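# Park a bicycle in a loose floor rack

## Task

Put the bicycle into the floor rack so that one of its wheels sits in the rack's slot, near the slot's closed end, with the kickstand fully raised. When finished the bike must be motionless, touching only the rack and no wall, furniture or loose item. The rack is free to slide on the floor, and the bike must not topple or be left leaning, or the task fails.

## Robot and tools

Robot: TidyBot++, a base 0.54 m long, 0.50 m wide and 0.38 m high on four powered casters, carrying one seven-joint arm with a two-finger gripper. The shoulder sits 0.12 m ahead of the base centre at 0.68 m height. Arm segments: upper arm 0.42 m, forearm 0.31 m, hand 0.31 m to the hand point. The arm starts folded, hand down, reaching at most 0.08 m past the base front, elbow up to 1.15 m high. Cameras: base_camera (644x364) and wrist_camera (fisheye, 644x476, aimed along the hand).

Frames (metres): base frame has its origin on the floor below the base centre, x forward, y left, z up. hand_pose and hand_target are in this frame: the point between the finger pads, its z axis along the fingers, its y axis the closing direction. The odometry frame is the base frame as it was when the scene began; base_odometry gives x, y and heading (rad, left positive, -3.142 to 3.142) there, from wheel turns only, so slip counts and drift of a few cm builds up. base_tilt gives forward and right lean in degrees, about 1 degree uncertain.

move: one action plus optional cameras and blocking. Parts:
- base: an object with any of translate_m (forward +, -2 to 2 m), strafe_m (left +, -2 to 2 m), rotate_rad (counter-clockwise from above +, -6.3 to 6.3 rad). These are offsets relative to the base's own axes at the start of the command, not poses.
- joints: absolute angles by name: joint_1_rad (any angle; positive is clockwise from above, opposite to heading), joint_2_rad (-2.249 to 2.249, shoulder, 0 upright, positive leans forward), joint_3_rad (any), joint_4_rad (-2.579 to 2.579, elbow, 0 straight, negative bends forward when joint_3_rad is 3.14), joint_5_rad (any), joint_6_rad (-2.099 to 2.099, wrist), joint_7_rad (any; with hand down, positive turns counter-clockwise from above), gripper_pos 0 (open, ~85 mm gap) to 1 (closed, squeezing 100-150 N). Done tolerances: 0.039 rad for joints 1-4, 0.095 for 5-7, 0.03 for the gripper. Unlimited joints go the short way round; send steps below half a turn.
- target: one list of seven numbers [x, y, z, qw, qx, qy, qz], an absolute hand pose in the base frame, metres and unit quaternion. Alongside it, joints may contain only gripper_pos.
- speeds: caps for this action only: translate_m and strafe_m 0.05-0.5 m/s (when combined, give the cap under one key), rotate_rad 0.1-1.57 rad/s.
- cameras: list of base_camera, wrist_camera or all; omitted means all, [] means none.
- blocking: true/omitted waits until everything rests; false returns within ~0.5 s while motion continues. A new move overrides only what it names. No action runs over 15 s; base moves time out at 14 s.
Unknown keys make a call invalid; out-of-range values get it refused, and a refusal or an uncommanded stop cancels the rest of your reply's moves.

wait: seconds (0 to 10), cameras. Reports state; returns early if running moves settle. wait(0) shows an unblocked move's progress in the earlier move line.
stop: cameras only; brakes all your running motions, which then read stopped.
zoom_image: camera, region [x0, y0, x1, y1] in pixels of that camera's latest image, origin top-left, at most 504 by 504.
finished_scene: scene, the current scene's integer number. Irreversible; the bike must stay parked afterward without help.

Result lines: move (done or the worst status), base_status, joint_status, hand_status (done within 10 mm and 2 degrees; off_target otherwise, usually within 3 cm; time_out if unreachable after ~10 s), contact_stop, time_out, not_followed, joint command not followed / pose unreachable with cause:, on_its_own (things the robot did uncommanded), hand_pose, hand_target (where the joint targets would place the hand), joint_positions, motor_effort (percent of max, peak in brackets, offset by a few percent), Motor temperatures, MOTOR HOT (60 °C), OVER-TEMPERATURE FAULT (75 °C, arm sags for 30-60 s, keys say limit_stop_at_motor_heat), torque_fault, ARM HIT, pictures (image order).

Practical tips: to fix a hand position, add (wanted - hand_pose) to your last target's x, y, z. To hold a loaded hand still, resend hand_target, not hand_pose. For joint errors, resend last command plus (wanted - reading). Loads make the arm sag; never command a held joint to its current reading. A blocked joint or base keeps pushing, and base_status may read done though the base fell short. Hand-down reach tops out near 0.94 m height, only close in. Forward-pointing low targets near the base can end far off or hit the base; no check prevents arm-base contact.

Avoid: dropping the bike or releasing it while it moves; grabbing hard on parts still resting on the floor; twisting or yanking the gripper; driving or turning while the arm is caught on something above about 0.6 m, which can tip the robot; horizontal shoves with a raised hand; swinging a stretched arm sideways; impacts producing torque faults (limits 104.5 N m joints 1-4, 51.3 N m joints 5-7; the arm freezes 10 s); long stretched holds that overheat motors. Brief outside tugs on held parts may occur. Faster completion of the robot's work is better.

Each tool is called after "Call:" as name(argument=value, ...), one argument or row to a line, values as JSON.

## Session

Call:
move(
)

Scene clock: 0.00 s.
Motor temperatures (°C): [25 27 23 27 34 38 31]
base_odometry: x=+0.000 y=+0.000 heading=+0.000
base_tilt: forward=+0.2 right=+0.0
base_status: not commanded
joint_positions: joint_1_rad=+0.000 joint_2_rad=-0.366 joint_3_rad=+3.111 joint_4_rad=-2.541 joint_5_rad=+0.018 joint_6_rad=-0.847 joint_7_rad=+1.539 gripper_pos=+0.000
joint_status: not commanded
motor_effort: joint_1_rad=+1 joint_2_rad=-1 joint_3_rad=+0 joint_4_rad=+15 joint_5_rad=+1 joint_6_rad=+1 joint_7_rad=+1
hand_pose: x=+0.2640 y=+0.0002 z=+0.5870 quat_wxyz=(+0.011, +0.998, +0.004, +0.060) (m; base frame)
hand_target: x=+0.2640 y=+0.0002 z=+0.5870 quat_wxyz=(+0.011, +0.998, +0.004, +0.060) (m; base frame)
hand_status: not commanded
pictures: base_camera, wrist_camera

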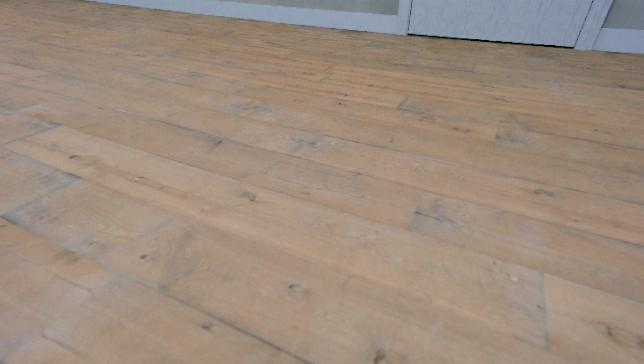

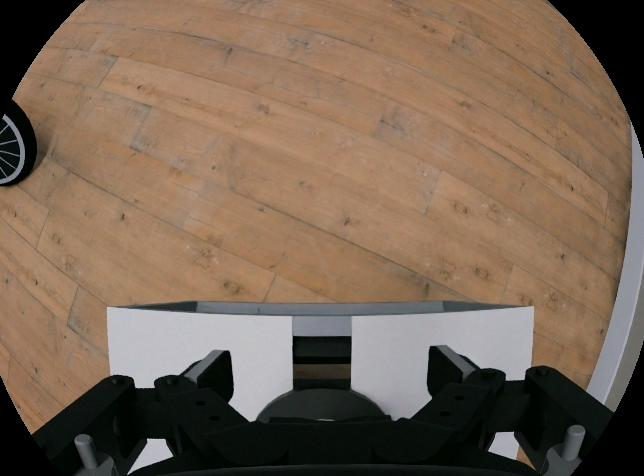

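Call:
move(
  joints={"joint_6_rad": 0.35},
)

Call:
move(
  joints={"joint_1_rad": -1.3},
)

Call:
move(
  joints={"joint_1_rad": -2.6},
)

Call:
move(
  joints={"joint_1_rad": 2.6},
)

Call:
move(
  joints={"joint_1_rad": 1.3},
)

Scene clock: 2.03 s.
Motor temperatures (°C): [25 27 23 27 34 38 31]
move: done
base_odometry: x=+0.000 y=+0.000 heading=+0.000
base_tilt: forward=+0.3 right=+0.0
base_status: not commanded
joint_positions: joint_1_rad=+0.000 joint_2_rad=-0.366 joint_3_rad=+3.111 joint_4_rad=-2.540 joint_5_rad=+0.018 joint_6_rad=+0.271 joint_7_rad=+1.539 gripper_pos=+0.000
joint_status: all done
motor_effort: joint_1_rad=+1(1) joint_2_rad=-5(5) joint_3_rad=+1(1) joint_4_rad=+19(20) joint_5_rad=+1(2) joint_6_rad=+8(8) joint_7_rad=+1(1)
hand_pose: x=+0.5210 y=+0.0153 z=+0.7948 quat_wxyz=(-0.010, +0.814, +0.010, +0.580) (m; base frame)
hand_target: x=+0.5278 y=+0.0161 z=+0.8177 quat_wxyz=(-0.011, +0.791, +0.010, +0.612) (m; base frame)
hand_status: not commanded
pictures: base_camera, wrist_camera
camera_calibration:
wrist_camera: T_world_to_cam=[[0.0635842, -0.996422, -0.0556724, 0.0363789], [-0.34374, 0.0305051, -0.938569, 0.97424], [0.93691, 0.078815, -0.340571, -0.0841395], [0, 0, 0, 1]] pos_world=[0.411404, 0.0131609, 0.887762]

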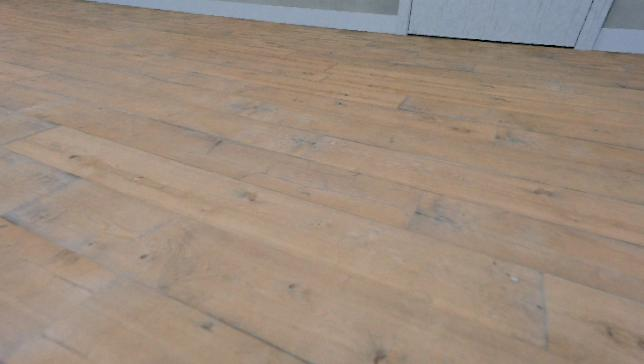

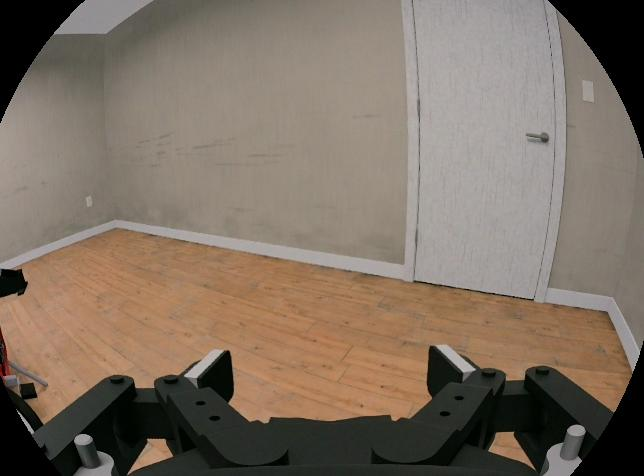

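Scene clock: 4.60 s.
Motor temperatures (°C): [25 27 23 27 34 38 31]
move: done
base_odometry: x=+0.000 y=+0.000 heading=+0.000
base_tilt: forward=+0.2 right=+0.0
base_status: not commanded
joint_positions: joint_1_rad=-1.283 joint_2_rad=-0.366 joint_3_rad=+3.111 joint_4_rad=-2.540 joint_5_rad=+0.018 joint_6_rad=+0.271 joint_7_rad=+1.539 gripper_pos=+0.000
joint_status: all done
motor_effort: joint_1_rad=+1(2) joint_2_rad=-5(5) joint_3_rad=+0(1) joint_4_rad=+19(20) joint_5_rad=+0(2) joint_6_rad=+8(8) joint_7_rad=+1(1)
hand_pose: x=+0.2184 y=+0.3899 z=+0.7949 quat_wxyz=(-0.355, +0.646, +0.495, +0.459) (m; base frame)
hand_target: x=+0.2127 y=+0.3982 z=+0.8177 quat_wxyz=(-0.379, +0.623, +0.487, +0.480) (m; base frame)
hand_status: not commanded
pictures: base_camera, wrist_camera
camera_calibration:
wrist_camera: T_world_to_cam=[[0.973529, -0.22168, -0.0556615, -0.0719181], [-0.126669, -0.320577, -0.938715, 0.948496], [0.190251, 0.920917, -0.340171, 0.00433858], [0, 0, 0, 1]] pos_world=[0.189334, 0.284127, 0.88784]

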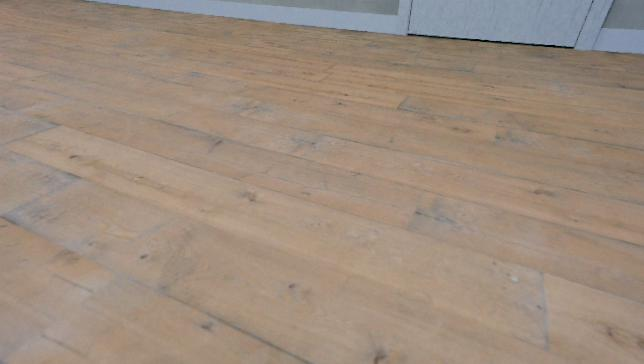

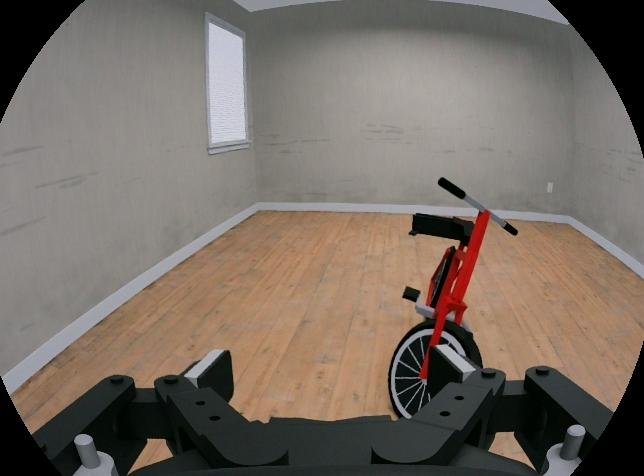

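Scene clock: 7.17 s.
Motor temperatures (°C): [25 27 23 27 34 38 31]
move: done
base_odometry: x=+0.000 y=+0.000 heading=+0.000
base_tilt: forward=+0.2 right=+0.0
base_status: not commanded
joint_positions: joint_1_rad=-2.583 joint_2_rad=-0.366 joint_3_rad=+3.111 joint_4_rad=-2.540 joint_5_rad=+0.018 joint_6_rad=+0.271 joint_7_rad=+1.539 gripper_pos=+0.000
joint_status: all done
motor_effort: joint_1_rad=+1(2) joint_2_rad=-4(5) joint_3_rad=+1(1) joint_4_rad=+19(20) joint_5_rad=+1(2) joint_6_rad=+8(8) joint_7_rad=+1(1)
hand_pose: x=-0.2301 y=+0.2001 z=+0.7950 quat_wxyz=(-0.561, +0.215, +0.785, +0.151) (m; base frame)
hand_target: x=-0.2397 y=+0.1968 z=+0.8177 quat_wxyz=(-0.592, +0.201, +0.765, +0.153) (m; base frame)
hand_status: not commanded
pictures: base_camera, wrist_camera
camera_calibration:
wrist_camera: T_world_to_cam=[[0.47399, 0.878769, -0.0556553, -0.0124807], [0.274816, -0.207687, -0.938798, 0.90077], [-0.836546, 0.429686, -0.339942, 0.126313], [0, 0, 0, 1]] pos_world=[-0.135963, 0.143771, 0.887885]

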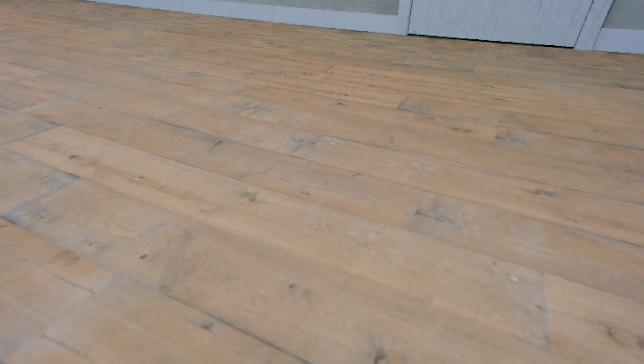

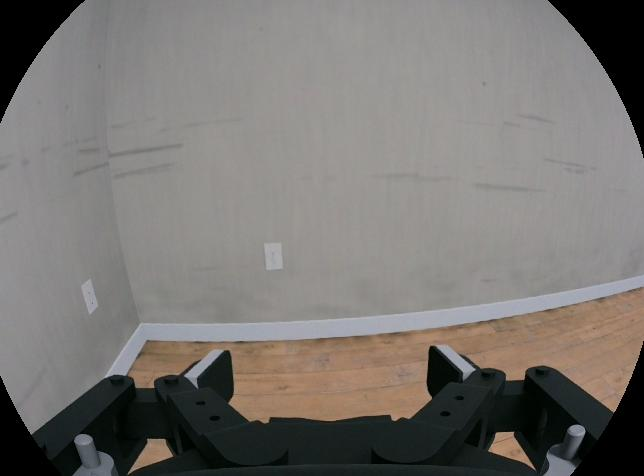

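Scene clock: 9.53 s.
Motor temperatures (°C): [25 27 23 27 34 38 31]
move: done
base_odometry: x=+0.000 y=+0.000 heading=+0.000
base_tilt: forward=+0.2 right=+0.0
base_status: not commanded
joint_positions: joint_1_rad=-3.666 joint_2_rad=-0.366 joint_3_rad=+3.111 joint_4_rad=-2.540 joint_5_rad=+0.018 joint_6_rad=+0.272 joint_7_rad=+1.539 gripper_pos=+0.000
joint_status: all done
motor_effort: joint_1_rad=+1(2) joint_2_rad=-5(5) joint_3_rad=+1(1) joint_4_rad=+19(20) joint_5_rad=+0(2) joint_6_rad=+8(9) joint_7_rad=+1(1)
hand_pose: x=-0.2213 y=-0.2147 z=+0.7950 quat_wxyz=(-0.558, -0.221, +0.784, -0.160) (m; base frame)
hand_target: x=-0.2229 y=-0.2247 z=+0.8177 quat_wxyz=(-0.586, -0.222, +0.759, -0.174) (m; base frame)
hand_status: not commanded
pictures: base_camera, wrist_camera
camera_calibration:
wrist_camera: T_world_to_cam=[[-0.554295, 0.830458, -0.0556506, 0.109879], [0.312092, 0.145394, -0.93886, 0.896371], [-0.771593, -0.537774, -0.33977, 0.118424], [0, 0, 0, 1]] pos_world=[-0.12747, -0.157892, 0.887919]

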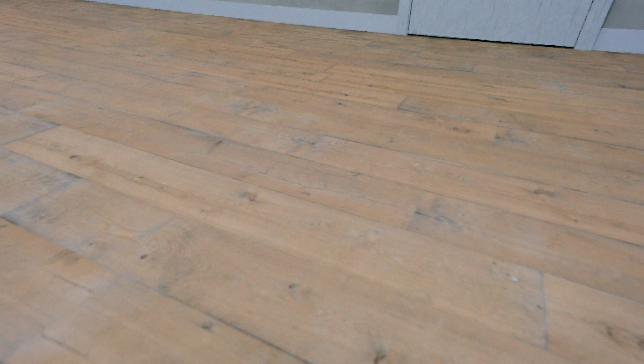

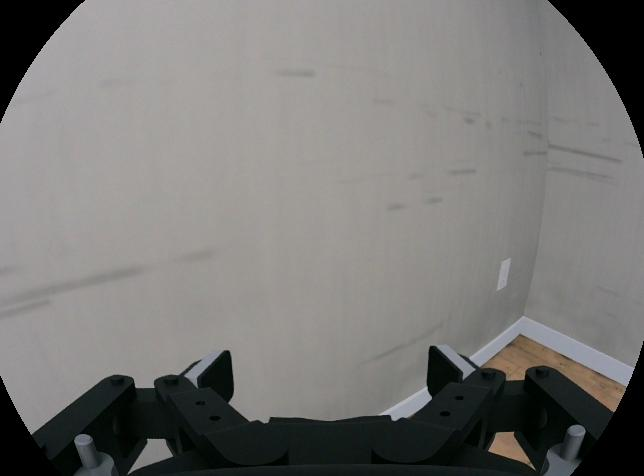

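Scene clock: 12.10 s.
Motor temperatures (°C): [25 27 23 27 34 38 31]
move: done
base_odometry: x=+0.000 y=+0.000 heading=+0.000
base_tilt: forward=+0.2 right=+0.0
base_status: not commanded
joint_positions: joint_1_rad=-4.966 joint_2_rad=-0.366 joint_3_rad=+3.111 joint_4_rad=-2.540 joint_5_rad=+0.018 joint_6_rad=+0.272 joint_7_rad=+1.539 gripper_pos=+0.000
joint_status: all done
motor_effort: joint_1_rad=+1(2) joint_2_rad=-5(5) joint_3_rad=+0(1) joint_4_rad=+19(20) joint_5_rad=+1(2) joint_6_rad=+8(8) joint_7_rad=+1(1)
hand_pose: x=+0.2348 y=-0.3854 z=+0.7950 quat_wxyz=(-0.348, -0.650, +0.490, -0.465) (m; base frame)
hand_target: x=+0.2440 y=-0.3896 z=+0.8177 quat_wxyz=(-0.361, -0.636, +0.470, -0.494) (m; base frame)
hand_status: not commanded
pictures: base_camera, wrist_camera
camera_calibration:
wrist_camera: T_world_to_cam=[[-0.948471, -0.311939, -0.055649, 0.156784], [-0.0565897, 0.339558, -0.938881, 0.940257], [0.31177, -0.887352, -0.339713, -0.0105501], [0, 0, 0, 1]] pos_world=[0.205204, -0.279726, 0.88793]

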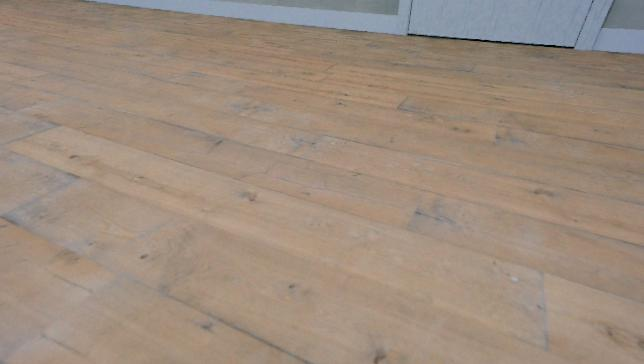

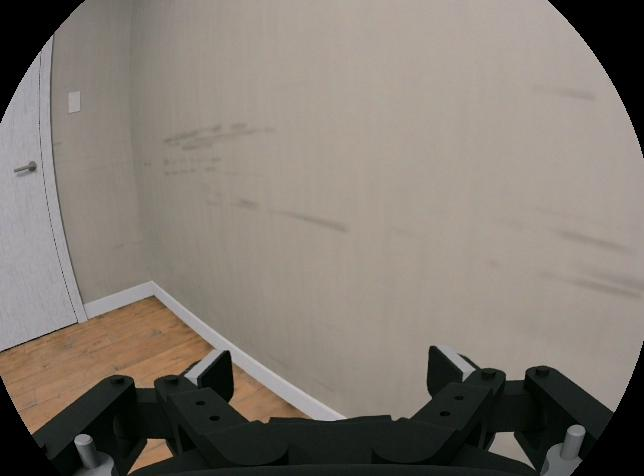

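Call:
move(
  joints={"joint_1_rad": -1.3},
  cameras=[],
)

Call:
move(
  joints={"joint_1_rad": -0.8, "joint_6_rad": 0.0},
  cameras=["wrist_camera"],
)

Call:
zoom_image(
  camera="wrist_camera",
  region=[100, 0, 500, 400],
)

Call:
move(
  joints={"joint_1_rad": -1.9, "joint_6_rad": 0.0},
  cameras=["wrist_camera"],
)

Scene clock: 15.77 s.
Motor temperatures (°C): [25 27 23 27 34 38 31]
move: done
base_odometry: x=+0.000 y=+0.000 heading=+0.000
base_tilt: forward=+0.2 right=+0.0
base_status: not commanded
joint_positions: joint_1_rad=-7.566 joint_2_rad=-0.366 joint_3_rad=+3.111 joint_4_rad=-2.540 joint_5_rad=+0.018 joint_6_rad=+0.272 joint_7_rad=+1.539 gripper_pos=+0.000
joint_status: all done
motor_effort: joint_1_rad=+1(2) joint_2_rad=-4(5) joint_3_rad=+0(1) joint_4_rad=+19(20) joint_5_rad=+1(2) joint_6_rad=+7(8) joint_7_rad=+1(1)
hand_pose: x=+0.2184 y=+0.3899 z=+0.7951 quat_wxyz=(+0.355, -0.646, -0.495, -0.459) (m; base frame)
hand_target: x=+0.2127 y=+0.3982 z=+0.8177 quat_wxyz=(+0.379, -0.623, -0.487, -0.480) (m; base frame)
hand_status: not commanded
pictures: none
No camera images: "cameras" was empty.

Scene clock: 17.47 s.
Motor temperatures (°C): [25 27 23 27 34 38 31]
move: done
base_odometry: x=+0.000 y=+0.000 heading=+0.000
base_tilt: forward=+0.3 right=+0.0
base_status: not commanded
joint_positions: joint_1_rad=-7.100 joint_2_rad=-0.366 joint_3_rad=+3.111 joint_4_rad=-2.540 joint_5_rad=+0.018 joint_6_rad=+0.067 joint_7_rad=+1.539 gripper_pos=+0.000
joint_status: all done
motor_effort: joint_1_rad=+1(2) joint_2_rad=-4(5) joint_3_rad=+1(1) joint_4_rad=+19(20) joint_5_rad=+1(2) joint_6_rad=+7(9) joint_7_rad=+1(1)
hand_pose: x=+0.3666 y=+0.2825 z=+0.7373 quat_wxyz=(+0.202, -0.794, -0.354, -0.451) (m; base frame)
hand_target: x=+0.3639 y=+0.2693 z=+0.7192 quat_wxyz=(+0.186, -0.812, -0.353, -0.426) (m; base frame)
hand_status: not commanded
pictures: wrist_camera
camera_calibration:
wrist_camera: T_world_to_cam=[[0.759087, -0.648293, -0.0591778, -0.0414108], [-0.37896, -0.366144, -0.849898, 0.918683], [0.529316, 0.667573, -0.523613, 0.137961], [0, 0, 0, 1]] pos_world=[0.306554, 0.217425, 0.850575]

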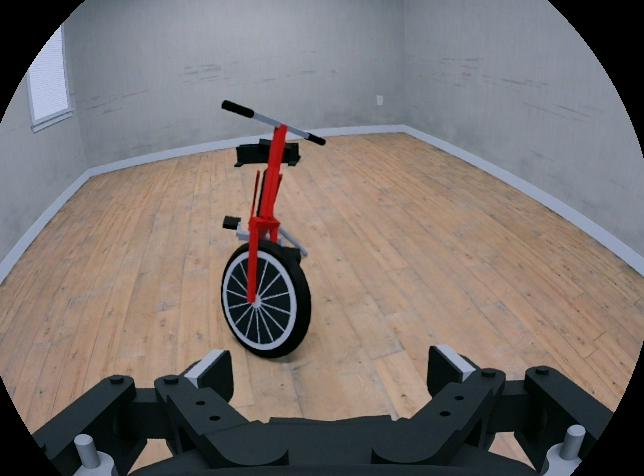

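Scaled by 1.260.

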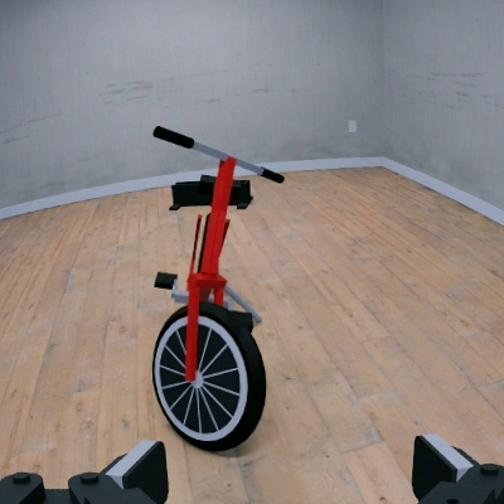

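Scene clock: 19.83 s.
Motor temperatures (°C): [25 27 23 27 34 38 31]
move: done
base_odometry: x=+0.000 y=+0.000 heading=+0.000
base_tilt: forward=+0.2 right=+0.0
base_status: not commanded
joint_positions: joint_1_rad=-8.166 joint_2_rad=-0.366 joint_3_rad=+3.111 joint_4_rad=-2.540 joint_5_rad=+0.018 joint_6_rad=+0.064 joint_7_rad=+1.539 gripper_pos=+0.000
joint_status: all done
motor_effort: joint_1_rad=+1(2) joint_2_rad=-4(5) joint_3_rad=+1(1) joint_4_rad=+19(19) joint_5_rad=+1(2) joint_6_rad=+7(8) joint_7_rad=+1(1)
hand_pose: x=-0.0084 y=+0.3530 z=+0.7366 quat_wxyz=(+0.403, -0.504, -0.708, -0.286) (m; base frame)
hand_target: x=-0.0100 y=+0.3404 z=+0.7192 quat_wxyz=(+0.381, -0.508, -0.725, -0.266) (m; base frame)
hand_status: not commanded
pictures: wrist_camera
camera_calibration:
wrist_camera: T_world_to_cam=[[0.934676, 0.350536, -0.0591992, -0.0622639], [0.137818, -0.510792, -0.848586, 0.856239], [-0.327698, 0.784994, -0.525735, 0.241989], [0, 0, 0, 1]] pos_world=[0.0194908, 0.269226, 0.850128]

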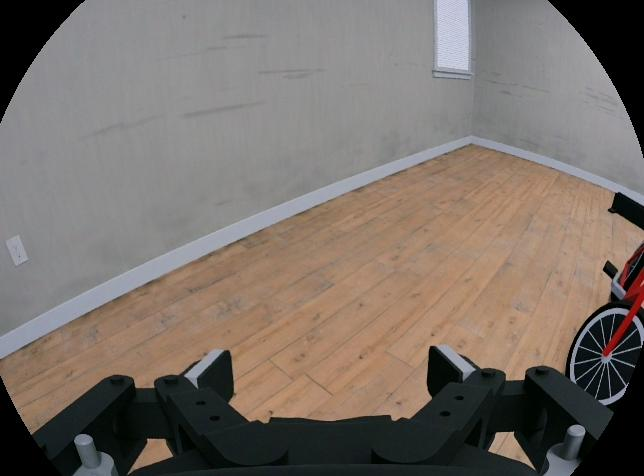

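Call:
move(
  joints={"joint_1_rad": -1.9, "joint_6_rad": -0.5},
  cameras=["wrist_camera"],
)

Call:
move(
  joints={"joint_1_rad": -3.0, "joint_6_rad": -0.5},
  cameras=["wrist_camera"],
)

Call:
move(
  joints={"joint_1_rad": 2.2, "joint_6_rad": -0.5},
  cameras=["wrist_camera"],
)

Call:
move(
  joints={"joint_1_rad": 1.2, "joint_6_rad": -0.5},
  cameras=["wrist_camera"],
)

Scene clock: 21.33 s.
Motor temperatures (°C): [25 27 23 27 34 38 31]
move: done
base_odometry: x=+0.000 y=+0.000 heading=+0.000
base_tilt: forward=+0.3 right=+0.0
base_status: not commanded
joint_positions: joint_1_rad=-8.166 joint_2_rad=-0.366 joint_3_rad=+3.111 joint_4_rad=-2.540 joint_5_rad=+0.018 joint_6_rad=-0.433 joint_7_rad=+1.539 gripper_pos=+0.000
joint_status: all done
motor_effort: joint_1_rad=+1(1) joint_2_rad=-2(4) joint_3_rad=+0(1) joint_4_rad=+17(19) joint_5_rad=+1(2) joint_6_rad=+5(8) joint_7_rad=+1(1)
hand_pose: x=+0.0315 y=+0.2517 z=+0.6283 quat_wxyz=(+0.212, -0.562, -0.784, -0.158) (m; base frame)
hand_target: x=+0.0342 y=+0.2329 z=+0.6180 quat_wxyz=(+0.186, -0.561, -0.795, -0.138) (m; base frame)
hand_status: not commanded
pictures: wrist_camera
camera_calibration:
wrist_camera: T_world_to_cam=[[0.948714, 0.311672, -0.0529471, -0.0650636], [0.246382, -0.83388, -0.493902, 0.562085], [-0.198087, 0.455527, -0.867904, 0.571457], [0, 0, 0, 1]] pos_world=[0.036437, 0.228676, 0.77014]

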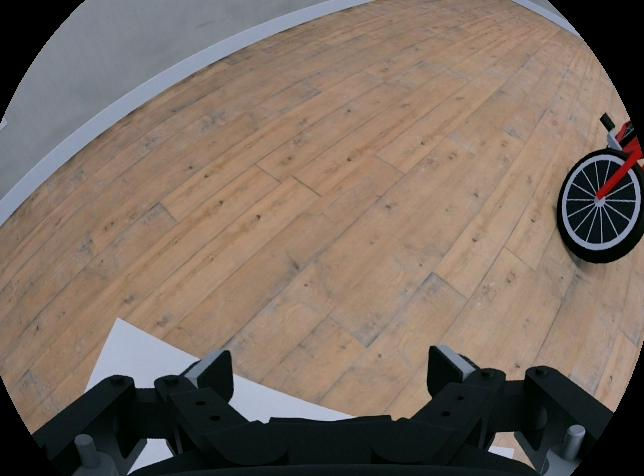

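Scene clock: 23.70 s.
Motor temperatures (°C): [25 27 23 27 34 38 31]
move: done
base_odometry: x=+0.000 y=+0.000 heading=+0.000
base_tilt: forward=+0.2 right=+0.0
base_status: not commanded
joint_positions: joint_1_rad=-9.266 joint_2_rad=-0.366 joint_3_rad=+3.111 joint_4_rad=-2.540 joint_5_rad=+0.018 joint_6_rad=-0.434 joint_7_rad=+1.539 gripper_pos=+0.000
joint_status: all done
motor_effort: joint_1_rad=+1(2) joint_2_rad=-2(3) joint_3_rad=+0(1) joint_4_rad=+17(17) joint_5_rad=+1(2) joint_6_rad=+4(5) joint_7_rad=+1(1)
hand_pose: x=-0.1449 y=+0.0363 z=+0.6283 quat_wxyz=(+0.263, -0.070, -0.962, -0.024) (m; base frame)
hand_target: x=-0.1271 y=+0.0301 z=+0.6180 quat_wxyz=(+0.231, -0.063, -0.971, -0.021) (m; base frame)
hand_status: not commanded
pictures: wrist_camera
camera_calibration:
wrist_camera: T_world_to_cam=[[0.153116, 0.986789, -0.052937, 0.0296061], [0.854982, -0.159146, -0.493638, 0.489441], [-0.495542, 0.0303237, -0.868055, 0.607018], [0, 0, 0, 1]] pos_world=[-0.122194, 0.0302704, 0.770099]

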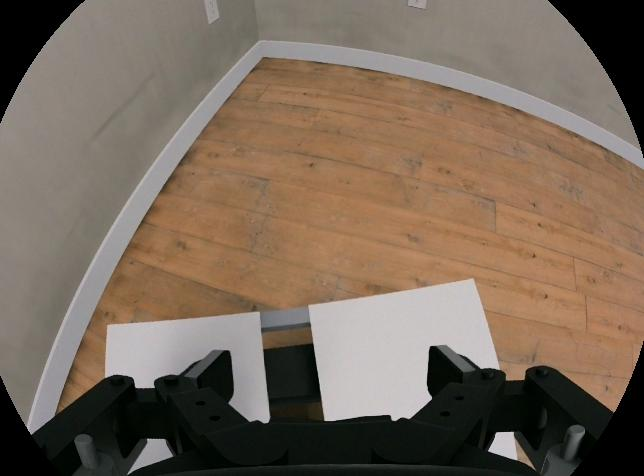

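Scene clock: 26.07 s.
Motor temperatures (°C): [25 27 23 27 34 38 31]
move: done
base_odometry: x=+0.000 y=+0.000 heading=+0.000
base_tilt: forward=+0.2 right=+0.0
base_status: not commanded
joint_positions: joint_1_rad=-10.349 joint_2_rad=-0.366 joint_3_rad=+3.111 joint_4_rad=-2.540 joint_5_rad=+0.018 joint_6_rad=-0.434 joint_7_rad=+1.539 gripper_pos=+0.000
joint_status: all done
motor_effort: joint_1_rad=+1(2) joint_2_rad=-2(3) joint_3_rad=+1(1) joint_4_rad=+17(17) joint_5_rad=+0(2) joint_6_rad=+4(5) joint_7_rad=+1(1)
hand_pose: x=-0.0367 y=-0.2161 z=+0.6282 quat_wxyz=(+0.238, +0.436, -0.860, +0.115) (m; base frame)
hand_target: x=-0.0229 y=-0.2033 z=+0.6180 quat_wxyz=(+0.208, +0.447, -0.864, +0.101) (m; base frame)
hand_status: not commanded
pictures: wrist_camera
camera_calibration:
wrist_camera: T_world_to_cam=[[-0.800045, 0.5976, -0.052935, 0.143031], [0.541187, 0.680801, -0.493586, 0.526739], [-0.258928, -0.423538, -0.868085, 0.578893], [0, 0, 0, 1]] pos_world=[-0.0207411, -0.198896, 0.770091]

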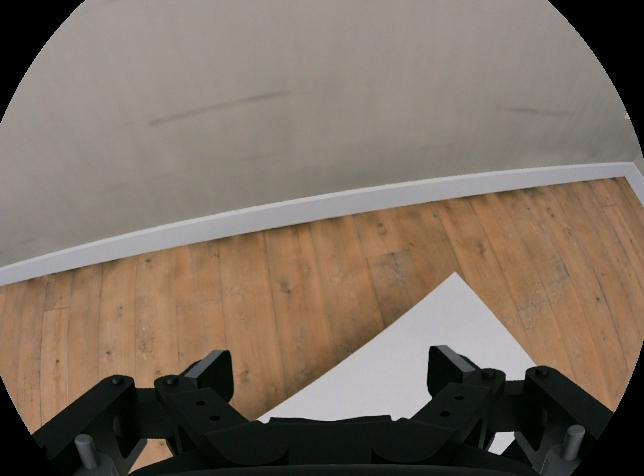

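Scene clock: 28.33 s.
Motor temperatures (°C): [25 27 23 27 34 38 31]
move: done
base_odometry: x=+0.000 y=+0.000 heading=+0.000
base_tilt: forward=+0.2 right=+0.0
base_status: not commanded
joint_positions: joint_1_rad=-11.349 joint_2_rad=-0.366 joint_3_rad=+3.111 joint_4_rad=-2.540 joint_5_rad=+0.018 joint_6_rad=-0.434 joint_7_rad=+1.539 gripper_pos=+0.000
joint_status: all done
motor_effort: joint_1_rad=+1(2) joint_2_rad=-2(3) joint_3_rad=+0(1) joint_4_rad=+17(17) joint_5_rad=+1(2) joint_6_rad=+4(5) joint_7_rad=+1(1)
hand_pose: x=+0.2167 y=-0.2478 z=+0.6282 quat_wxyz=(+0.153, +0.795, -0.546, +0.215) (m; base frame)
hand_target: x=+0.2134 y=-0.2292 z=+0.6180 quat_wxyz=(+0.134, +0.806, -0.544, +0.189) (m; base frame)
hand_status: not commanded
pictures: wrist_camera
camera_calibration:
wrist_camera: T_world_to_cam=[[-0.935134, -0.350317, -0.052933, 0.159105], [-0.280472, 0.823263, -0.493533, 0.624472], [0.216471, -0.446673, -0.868115, 0.522354], [0, 0, 0, 1]] pos_world=[0.210857, -0.225046, 0.770082]

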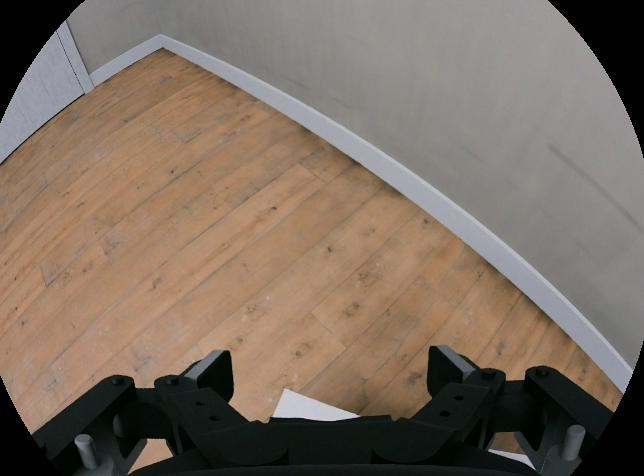

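Call:
move(
  joints={"joint_1_rad": -0.7, "joint_2_rad": 0.2, "joint_4_rad": -1.5, "joint_6_rad": -0.8},
  cameras=["wrist_camera"],
)

Call:
zoom_image(
  camera="wrist_camera",
  region=[50, 0, 350, 300],
)

Scene clock: 31.70 s.
Motor temperatures (°C): [25 27 23 27 34 38 31]
move: done
base_odometry: x=+0.000 y=+0.000 heading=+0.000
base_tilt: forward=+0.2 right=+0.0
base_status: not commanded
joint_positions: joint_1_rad=-13.254 joint_2_rad=+0.172 joint_3_rad=+3.111 joint_4_rad=-1.516 joint_5_rad=+0.018 joint_6_rad=-0.733 joint_7_rad=+1.539 gripper_pos=+0.000
joint_status: all done
motor_effort: joint_1_rad=+1(2) joint_2_rad=-26(27) joint_3_rad=+0(2) joint_4_rad=+20(21) joint_5_rad=+1(2) joint_6_rad=+6(6) joint_7_rad=+1(1)
hand_pose: x=+0.5653 y=+0.3849 z=+0.8260 quat_wxyz=(-0.124, +0.880, +0.317, +0.330) (m; base frame)
hand_target: x=+0.5546 y=+0.3849 z=+0.8044 quat_wxyz=(-0.112, +0.891, +0.327, +0.295) (m; base frame)
hand_status: not commanded
pictures: wrist_camera
camera_calibration:
wrist_camera: T_world_to_cam=[[0.643529, -0.76216, -0.0705924, -0.00204035], [-0.611745, -0.456702, -0.645904, 1.10479], [0.460042, 0.458842, -0.760148, 0.325746], [0, 0, 0, 1]] pos_world=[0.527304, 0.353537, 0.961057]

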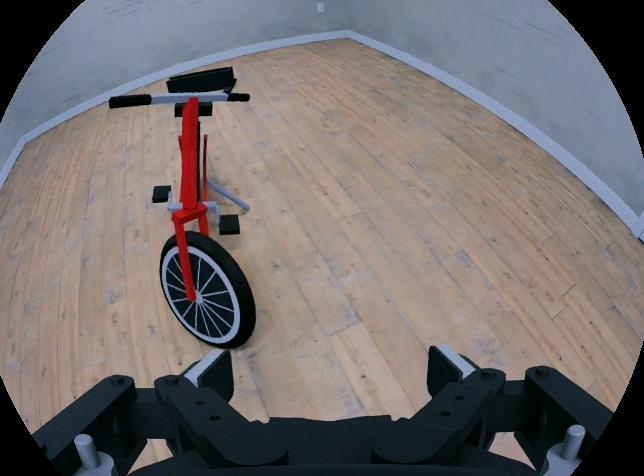

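Scaled by 1.680.

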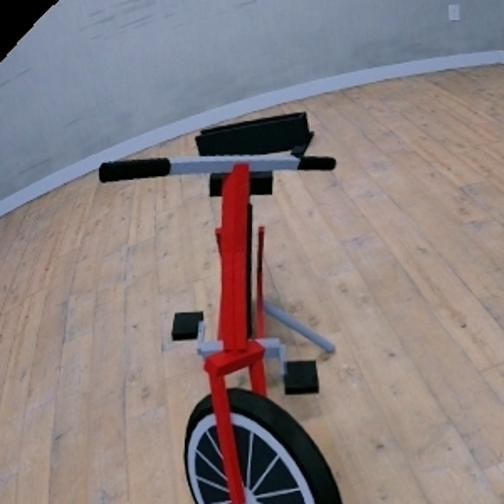

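Call:
move(
  base={"translate_m": 1.2},
  joints={"joint_1_rad": -1.1},
  cameras=["wrist_camera","base_camera"],
)

Call:
zoom_image(
  camera="wrist_camera",
  region=[50, 0, 554, 400],
)

Scene clock: 35.80 s.
Motor temperatures (°C): [25 27 23 27 34 38 31]
move: done
base_odometry: x=+1.200 y=+0.000 heading=+0.000
base_tilt: forward=+0.3 right=+0.0
base_status: done
joint_positions: joint_1_rad=-13.654 joint_2_rad=+0.176 joint_3_rad=+3.111 joint_4_rad=-1.514 joint_5_rad=+0.018 joint_6_rad=-0.736 joint_7_rad=+1.539 gripper_pos=+0.000
joint_status: all done
motor_effort: joint_1_rad=+1(4) joint_2_rad=-26(27) joint_3_rad=+0(2) joint_4_rad=+21(21) joint_5_rad=+1(3) joint_6_rad=+5(6) joint_7_rad=+1(1)
hand_pose: x=+0.3802 y=+0.5287 z=+0.8235 quat_wxyz=(-0.186, +0.800, +0.487, +0.297) (m; base frame)
hand_target: x=+0.3703 y=+0.5242 z=+0.8044 quat_wxyz=(-0.169, +0.808, +0.498, +0.267) (m; base frame)
hand_status: not commanded
pictures: base_camera, wrist_camera
camera_calibration:
wrist_camera: T_world_to_cam=[[0.889424, -0.451594, -0.0706228, -0.031205], [-0.387221, -0.662338, -0.64138, 1.07525], [0.242867, 0.597806, -0.763966, 0.355296], [0, 0, 0, 1]] pos_world=[0.357825, 0.485691, 0.958876]

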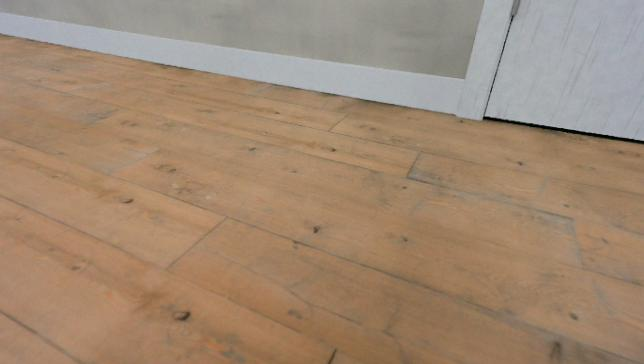

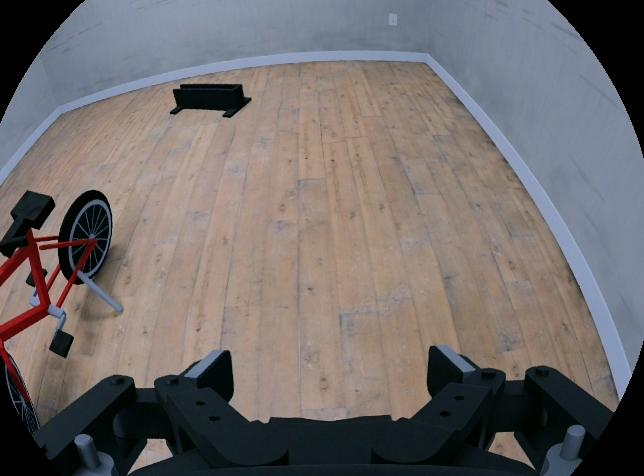

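Scaled by 1.000.

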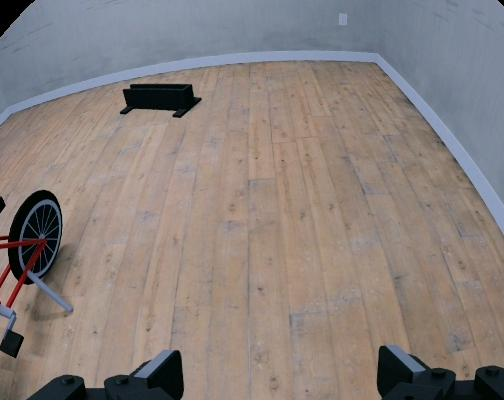

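Call:
move(
  base={"translate_m": 0.9, "strafe_m": 1.4},
  joints={"joint_1_rad": -1.5},
  cameras=["wrist_camera"],
)

Call:
zoom_image(
  camera="wrist_camera",
  region=[100, 0, 500, 300],
)

Call:
move(
  joints={"joint_1_rad": -3.0},
  cameras=["wrist_camera"],
)

Call:
zoom_image(
  camera="wrist_camera",
  region=[100, 0, 600, 400],
)

Scene clock: 40.43 s.
Motor temperatures (°C): [25 27 23 27 34 38 31]
move: done
base_odometry: x=+2.101 y=+1.400 heading=-0.001
base_tilt: forward=+0.2 right=+0.0
base_status: done
joint_positions: joint_1_rad=-14.053 joint_2_rad=+0.185 joint_3_rad=+3.111 joint_4_rad=-1.511 joint_5_rad=+0.018 joint_6_rad=-0.740 joint_7_rad=+1.539 gripper_pos=+0.000
joint_status: all done
motor_effort: joint_1_rad=+1(4) joint_2_rad=-26(29) joint_3_rad=+0(2) joint_4_rad=+20(21) joint_5_rad=+1(2) joint_6_rad=+5(6) joint_7_rad=+1(1)
hand_pose: x=+0.1542 y=+0.5897 z=+0.8194 quat_wxyz=(-0.238, +0.689, +0.637, +0.251) (m; base frame)
hand_target: x=+0.1464 y=+0.5807 z=+0.8044 quat_wxyz=(-0.218, +0.693, +0.648, +0.228) (m; base frame)
hand_status: not commanded
pictures: wrist_camera
camera_calibration:
wrist_camera: T_world_to_cam=[[0.994977, -0.0708535, -0.0707106, -0.0436133], [-0.0996742, -0.766426, -0.634552, 1.03699], [-0.00923414, 0.638413, -0.769638, 0.390127], [0, 0, 0, 1]] pos_world=[0.150358, 0.542623, 0.955197]

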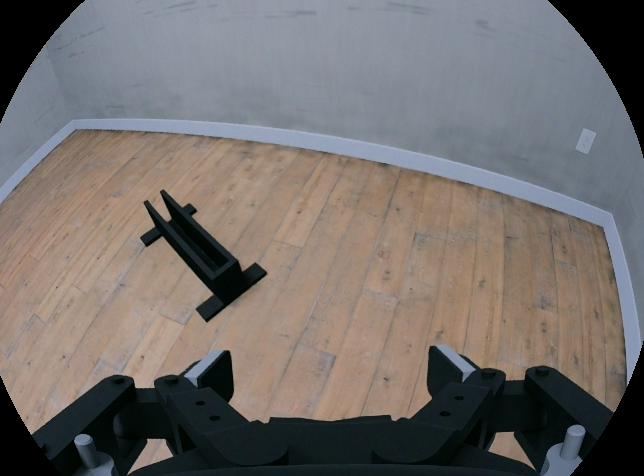

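Scaled by 1.260.

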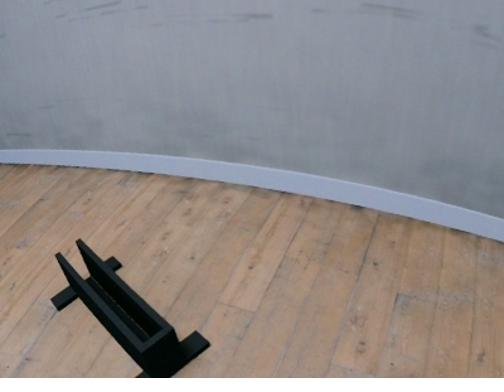

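Scene clock: 43.17 s.
Motor temperatures (°C): [25 27 23 27 34 38 31]
move: done
base_odometry: x=+2.101 y=+1.400 heading=-0.001
base_tilt: forward=+0.2 right=+0.0
base_status: not commanded
joint_positions: joint_1_rad=-15.554 joint_2_rad=+0.185 joint_3_rad=+3.111 joint_4_rad=-1.511 joint_5_rad=+0.018 joint_6_rad=-0.740 joint_7_rad=+1.539 gripper_pos=+0.000
joint_status: all done
motor_effort: joint_1_rad=+1(3) joint_2_rad=-26(28) joint_3_rad=+0(2) joint_4_rad=+20(21) joint_5_rad=+2(2) joint_6_rad=+5(6) joint_7_rad=+1(1)
hand_pose: x=-0.4668 y=+0.0766 z=+0.8194 quat_wxyz=(-0.345, +0.070, +0.936, +0.021) (m; base frame)
hand_target: x=-0.4583 y=+0.0684 z=+0.8044 quat_wxyz=(-0.315, +0.065, +0.947, +0.018) (m; base frame)
hand_status: not commanded
pictures: wrist_camera
camera_calibration:
wrist_camera: T_world_to_cam=[[0.14068, 0.987527, -0.0707106, 0.058048], [0.757514, -0.15335, -0.634552, 0.934984], [-0.637481, 0.0357048, -0.769638, 0.464888], [0, 0, 0, 1]] pos_world=[-0.420072, 0.0694567, 0.955197]

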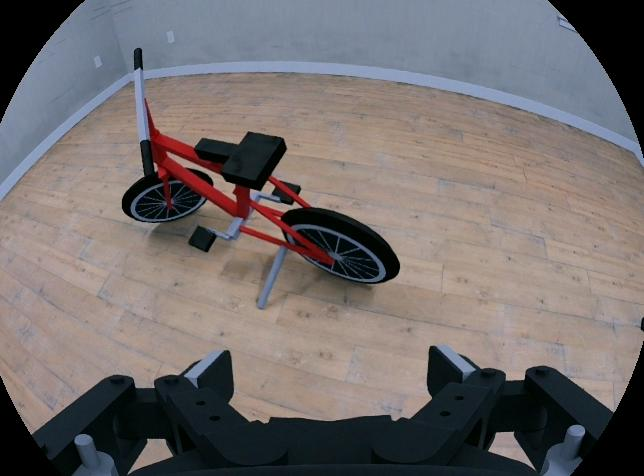

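Scaled by 1.008.

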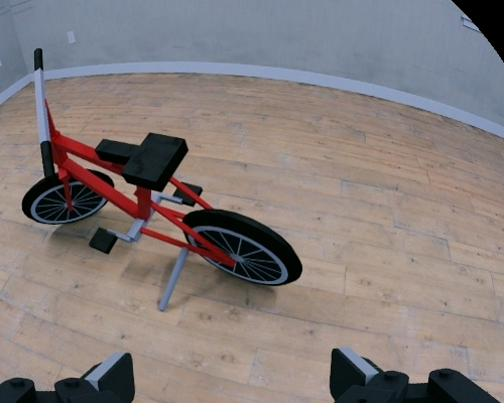

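Call:
move(
  base={"translate_m": 0.35, "strafe_m": 0.55, "rotate_rad": 2.29},
  joints={"joint_1_rad": 0},
  cameras=["wrist_camera","base_camera"],
)

Call:
zoom_image(
  camera="base_camera",
  region=[150, 0, 500, 300],
)

Call:
zoom_image(
  camera="wrist_camera",
  region=[150, 150, 500, 400],
)

Scene clock: 48.77 s.
Motor temperatures (°C): [25 27 23 27 34 38 31]
move: done
base_odometry: x=+2.451 y=+1.949 heading=+2.289
base_tilt: forward=+0.2 right=+0.0
base_status: done
joint_positions: joint_1_rad=-12.580 joint_2_rad=+0.185 joint_3_rad=+3.111 joint_4_rad=-1.511 joint_5_rad=+0.018 joint_6_rad=-0.740 joint_7_rad=+1.539 gripper_pos=+0.000
joint_status: all done
motor_effort: joint_1_rad=+1(3) joint_2_rad=-26(29) joint_3_rad=+0(3) joint_4_rad=+21(21) joint_5_rad=+1(3) joint_6_rad=+5(6) joint_7_rad=+1(1)
hand_pose: x=+0.7094 y=+0.0221 z=+0.8194 quat_wxyz=(-0.007, +0.938, +0.008, +0.346) (m; base frame)
hand_target: x=+0.7001 y=+0.0138 z=+0.8044 quat_wxyz=(-0.004, +0.949, +0.002, +0.315) (m; base frame)
hand_status: not commanded
pictures: base_camera, wrist_camera
camera_calibration:
wrist_camera: T_world_to_cam=[[0.0257615, -0.997164, -0.0707139, 0.0717275], [-0.772475, 0.0250425, -0.634551, 1.1171], [0.634522, 0.0709717, -0.769639, 0.313497], [0, 0, 0, 1]] pos_world=[0.662161, 0.0212998, 0.955206]

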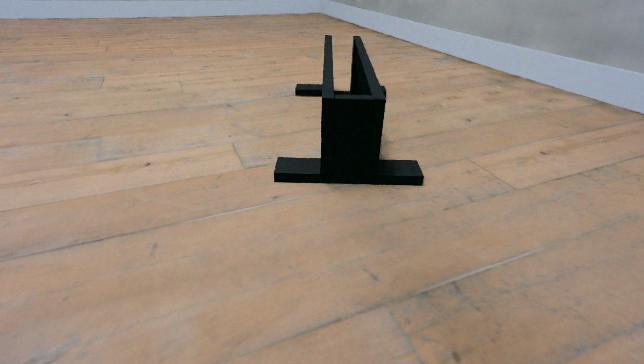

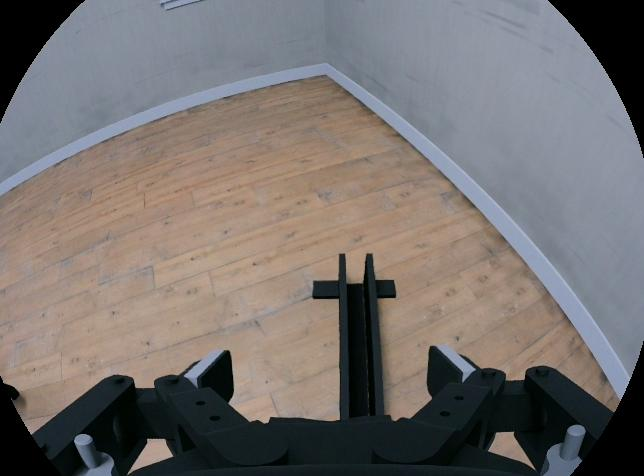

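Scaled by 1.440.

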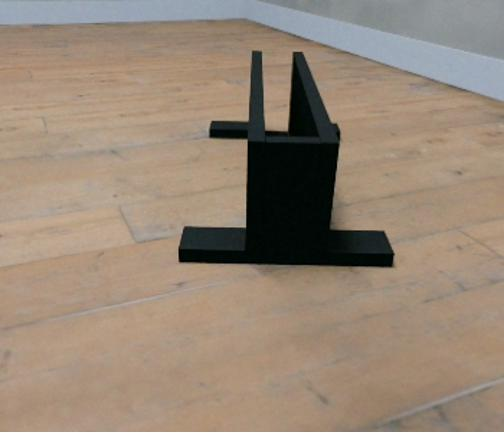

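Scaled by 1.440.

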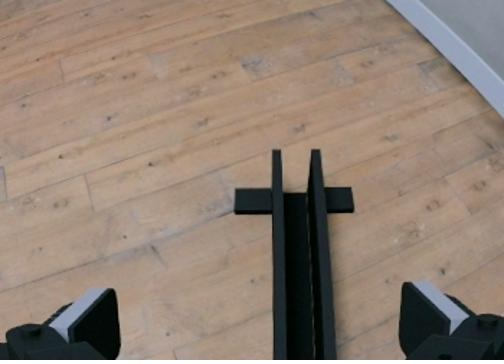

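Call:
move(
  base={"translate_m": 0.1},
  joints={"joint_6_rad": -1.2, "joint_4_rad": -1.7, "joint_2_rad": 0.5},
  cameras=["wrist_camera","base_camera"],
)

Call:
zoom_image(
  camera="wrist_camera",
  region=[200, 50, 500, 400],
)

Scene clock: 51.03 s.
Motor temperatures (°C): [25 27 23 27 34 38 31]
move: done
base_odometry: x=+2.385 y=+2.025 heading=+2.290
base_tilt: forward=+0.2 right=+0.0
base_status: done
joint_positions: joint_1_rad=-12.579 joint_2_rad=+0.491 joint_3_rad=+3.111 joint_4_rad=-1.697 joint_5_rad=+0.018 joint_6_rad=-1.125 joint_7_rad=+1.539 gripper_pos=+0.000
joint_status: all done
motor_effort: joint_1_rad=+1(1) joint_2_rad=-30(37) joint_3_rad=-1(1) joint_4_rad=+13(21) joint_5_rad=+1(2) joint_6_rad=-2(6) joint_7_rad=+1(1)
hand_pose: x=+0.5204 y=+0.0137 z=+0.5646 quat_wxyz=(+0.004, +0.996, +0.009, -0.085) (m; base frame)
hand_target: x=+0.4950 y=+0.0078 z=+0.5653 quat_wxyz=(+0.004, +0.992, +0.003, -0.129) (m; base frame)
hand_status: not commanded
pictures: base_camera, wrist_camera
camera_calibration:
wrist_camera: T_world_to_cam=[[-0.0265551, -0.998927, -0.0379328, 0.0589616], [-0.982246, 0.0190247, 0.186629, 0.45521], [-0.185707, 0.0422153, -0.981698, 0.784924], [0, 0, 0, 1]] pos_world=[0.59446, 0.0171023, 0.68784]

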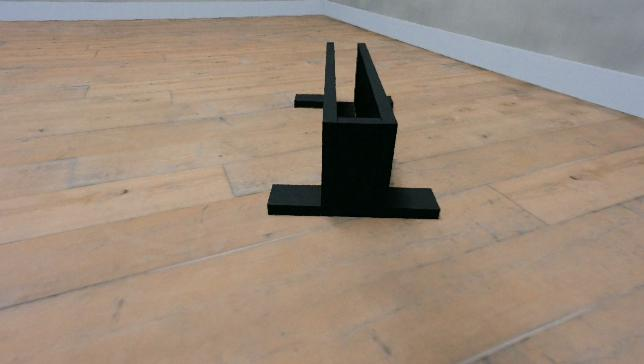

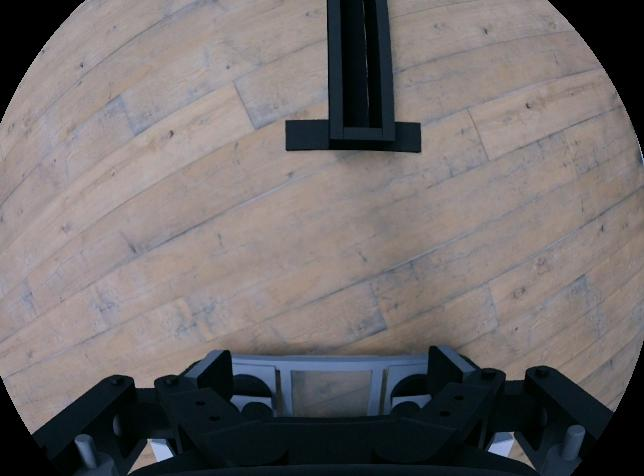

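Scaled by 1.440.

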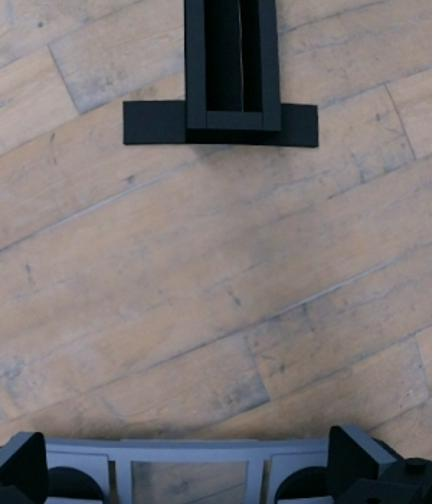

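Call:
move(
  base={"translate_m": 0.22, "strafe_m": -0.05},
  cameras=["wrist_camera","base_camera"],
)

Call:
zoom_image(
  camera="wrist_camera",
  region=[220, 0, 420, 300],
)

Scene clock: 52.77 s.
Motor temperatures (°C): [25 27 23 27 34 38 31]
move: done
base_odometry: x=+2.278 y=+2.224 heading=+2.290
base_tilt: forward=+0.3 right=+0.0
base_status: done
joint_positions: joint_1_rad=-12.578 joint_2_rad=+0.492 joint_3_rad=+3.111 joint_4_rad=-1.697 joint_5_rad=+0.018 joint_6_rad=-1.132 joint_7_rad=+1.539 gripper_pos=+0.000
joint_status: not commanded
motor_effort: joint_1_rad=+1(2) joint_2_rad=-30(34) joint_3_rad=-1(2) joint_4_rad=+13(15) joint_5_rad=+1(2) joint_6_rad=-2(2) joint_7_rad=+1(1)
hand_pose: x=+0.5180 y=+0.0131 z=+0.5647 quat_wxyz=(+0.004, +0.996, +0.008, -0.089) (m; base frame)
hand_target: x=+0.4950 y=+0.0078 z=+0.5653 quat_wxyz=(+0.004, +0.992, +0.003, -0.129) (m; base frame)
hand_status: not commanded
pictures: base_camera, wrist_camera
camera_calibration:
wrist_camera: T_world_to_cam=[[-0.0281897, -0.998905, -0.0373345, 0.0587682], [-0.980643, 0.020396, 0.194737, 0.447463], [-0.193762, 0.0421014, -0.980145, 0.787854], [0, 0, 0, 1]] pos_world=[0.593114, 0.0164077, 0.687267]

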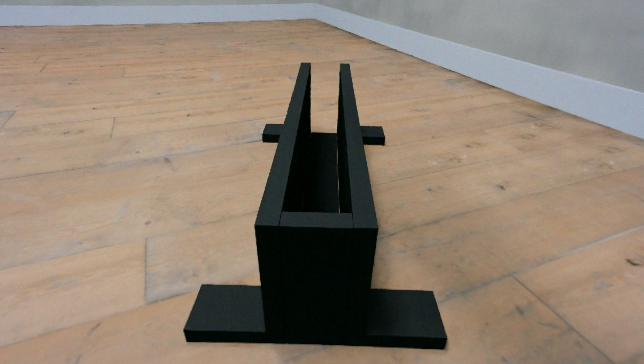

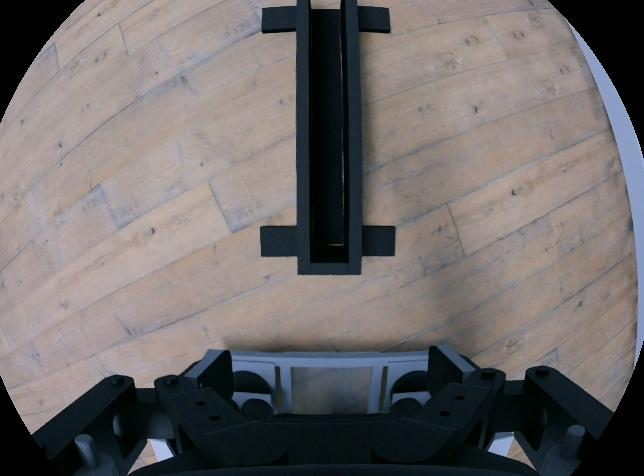

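Scaled by 1.680.

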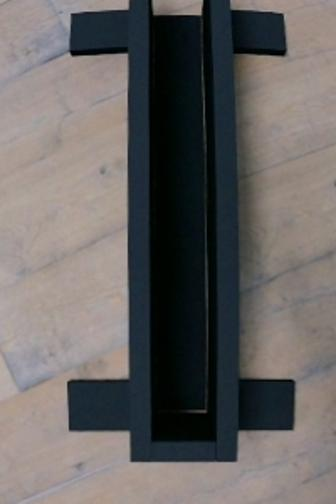

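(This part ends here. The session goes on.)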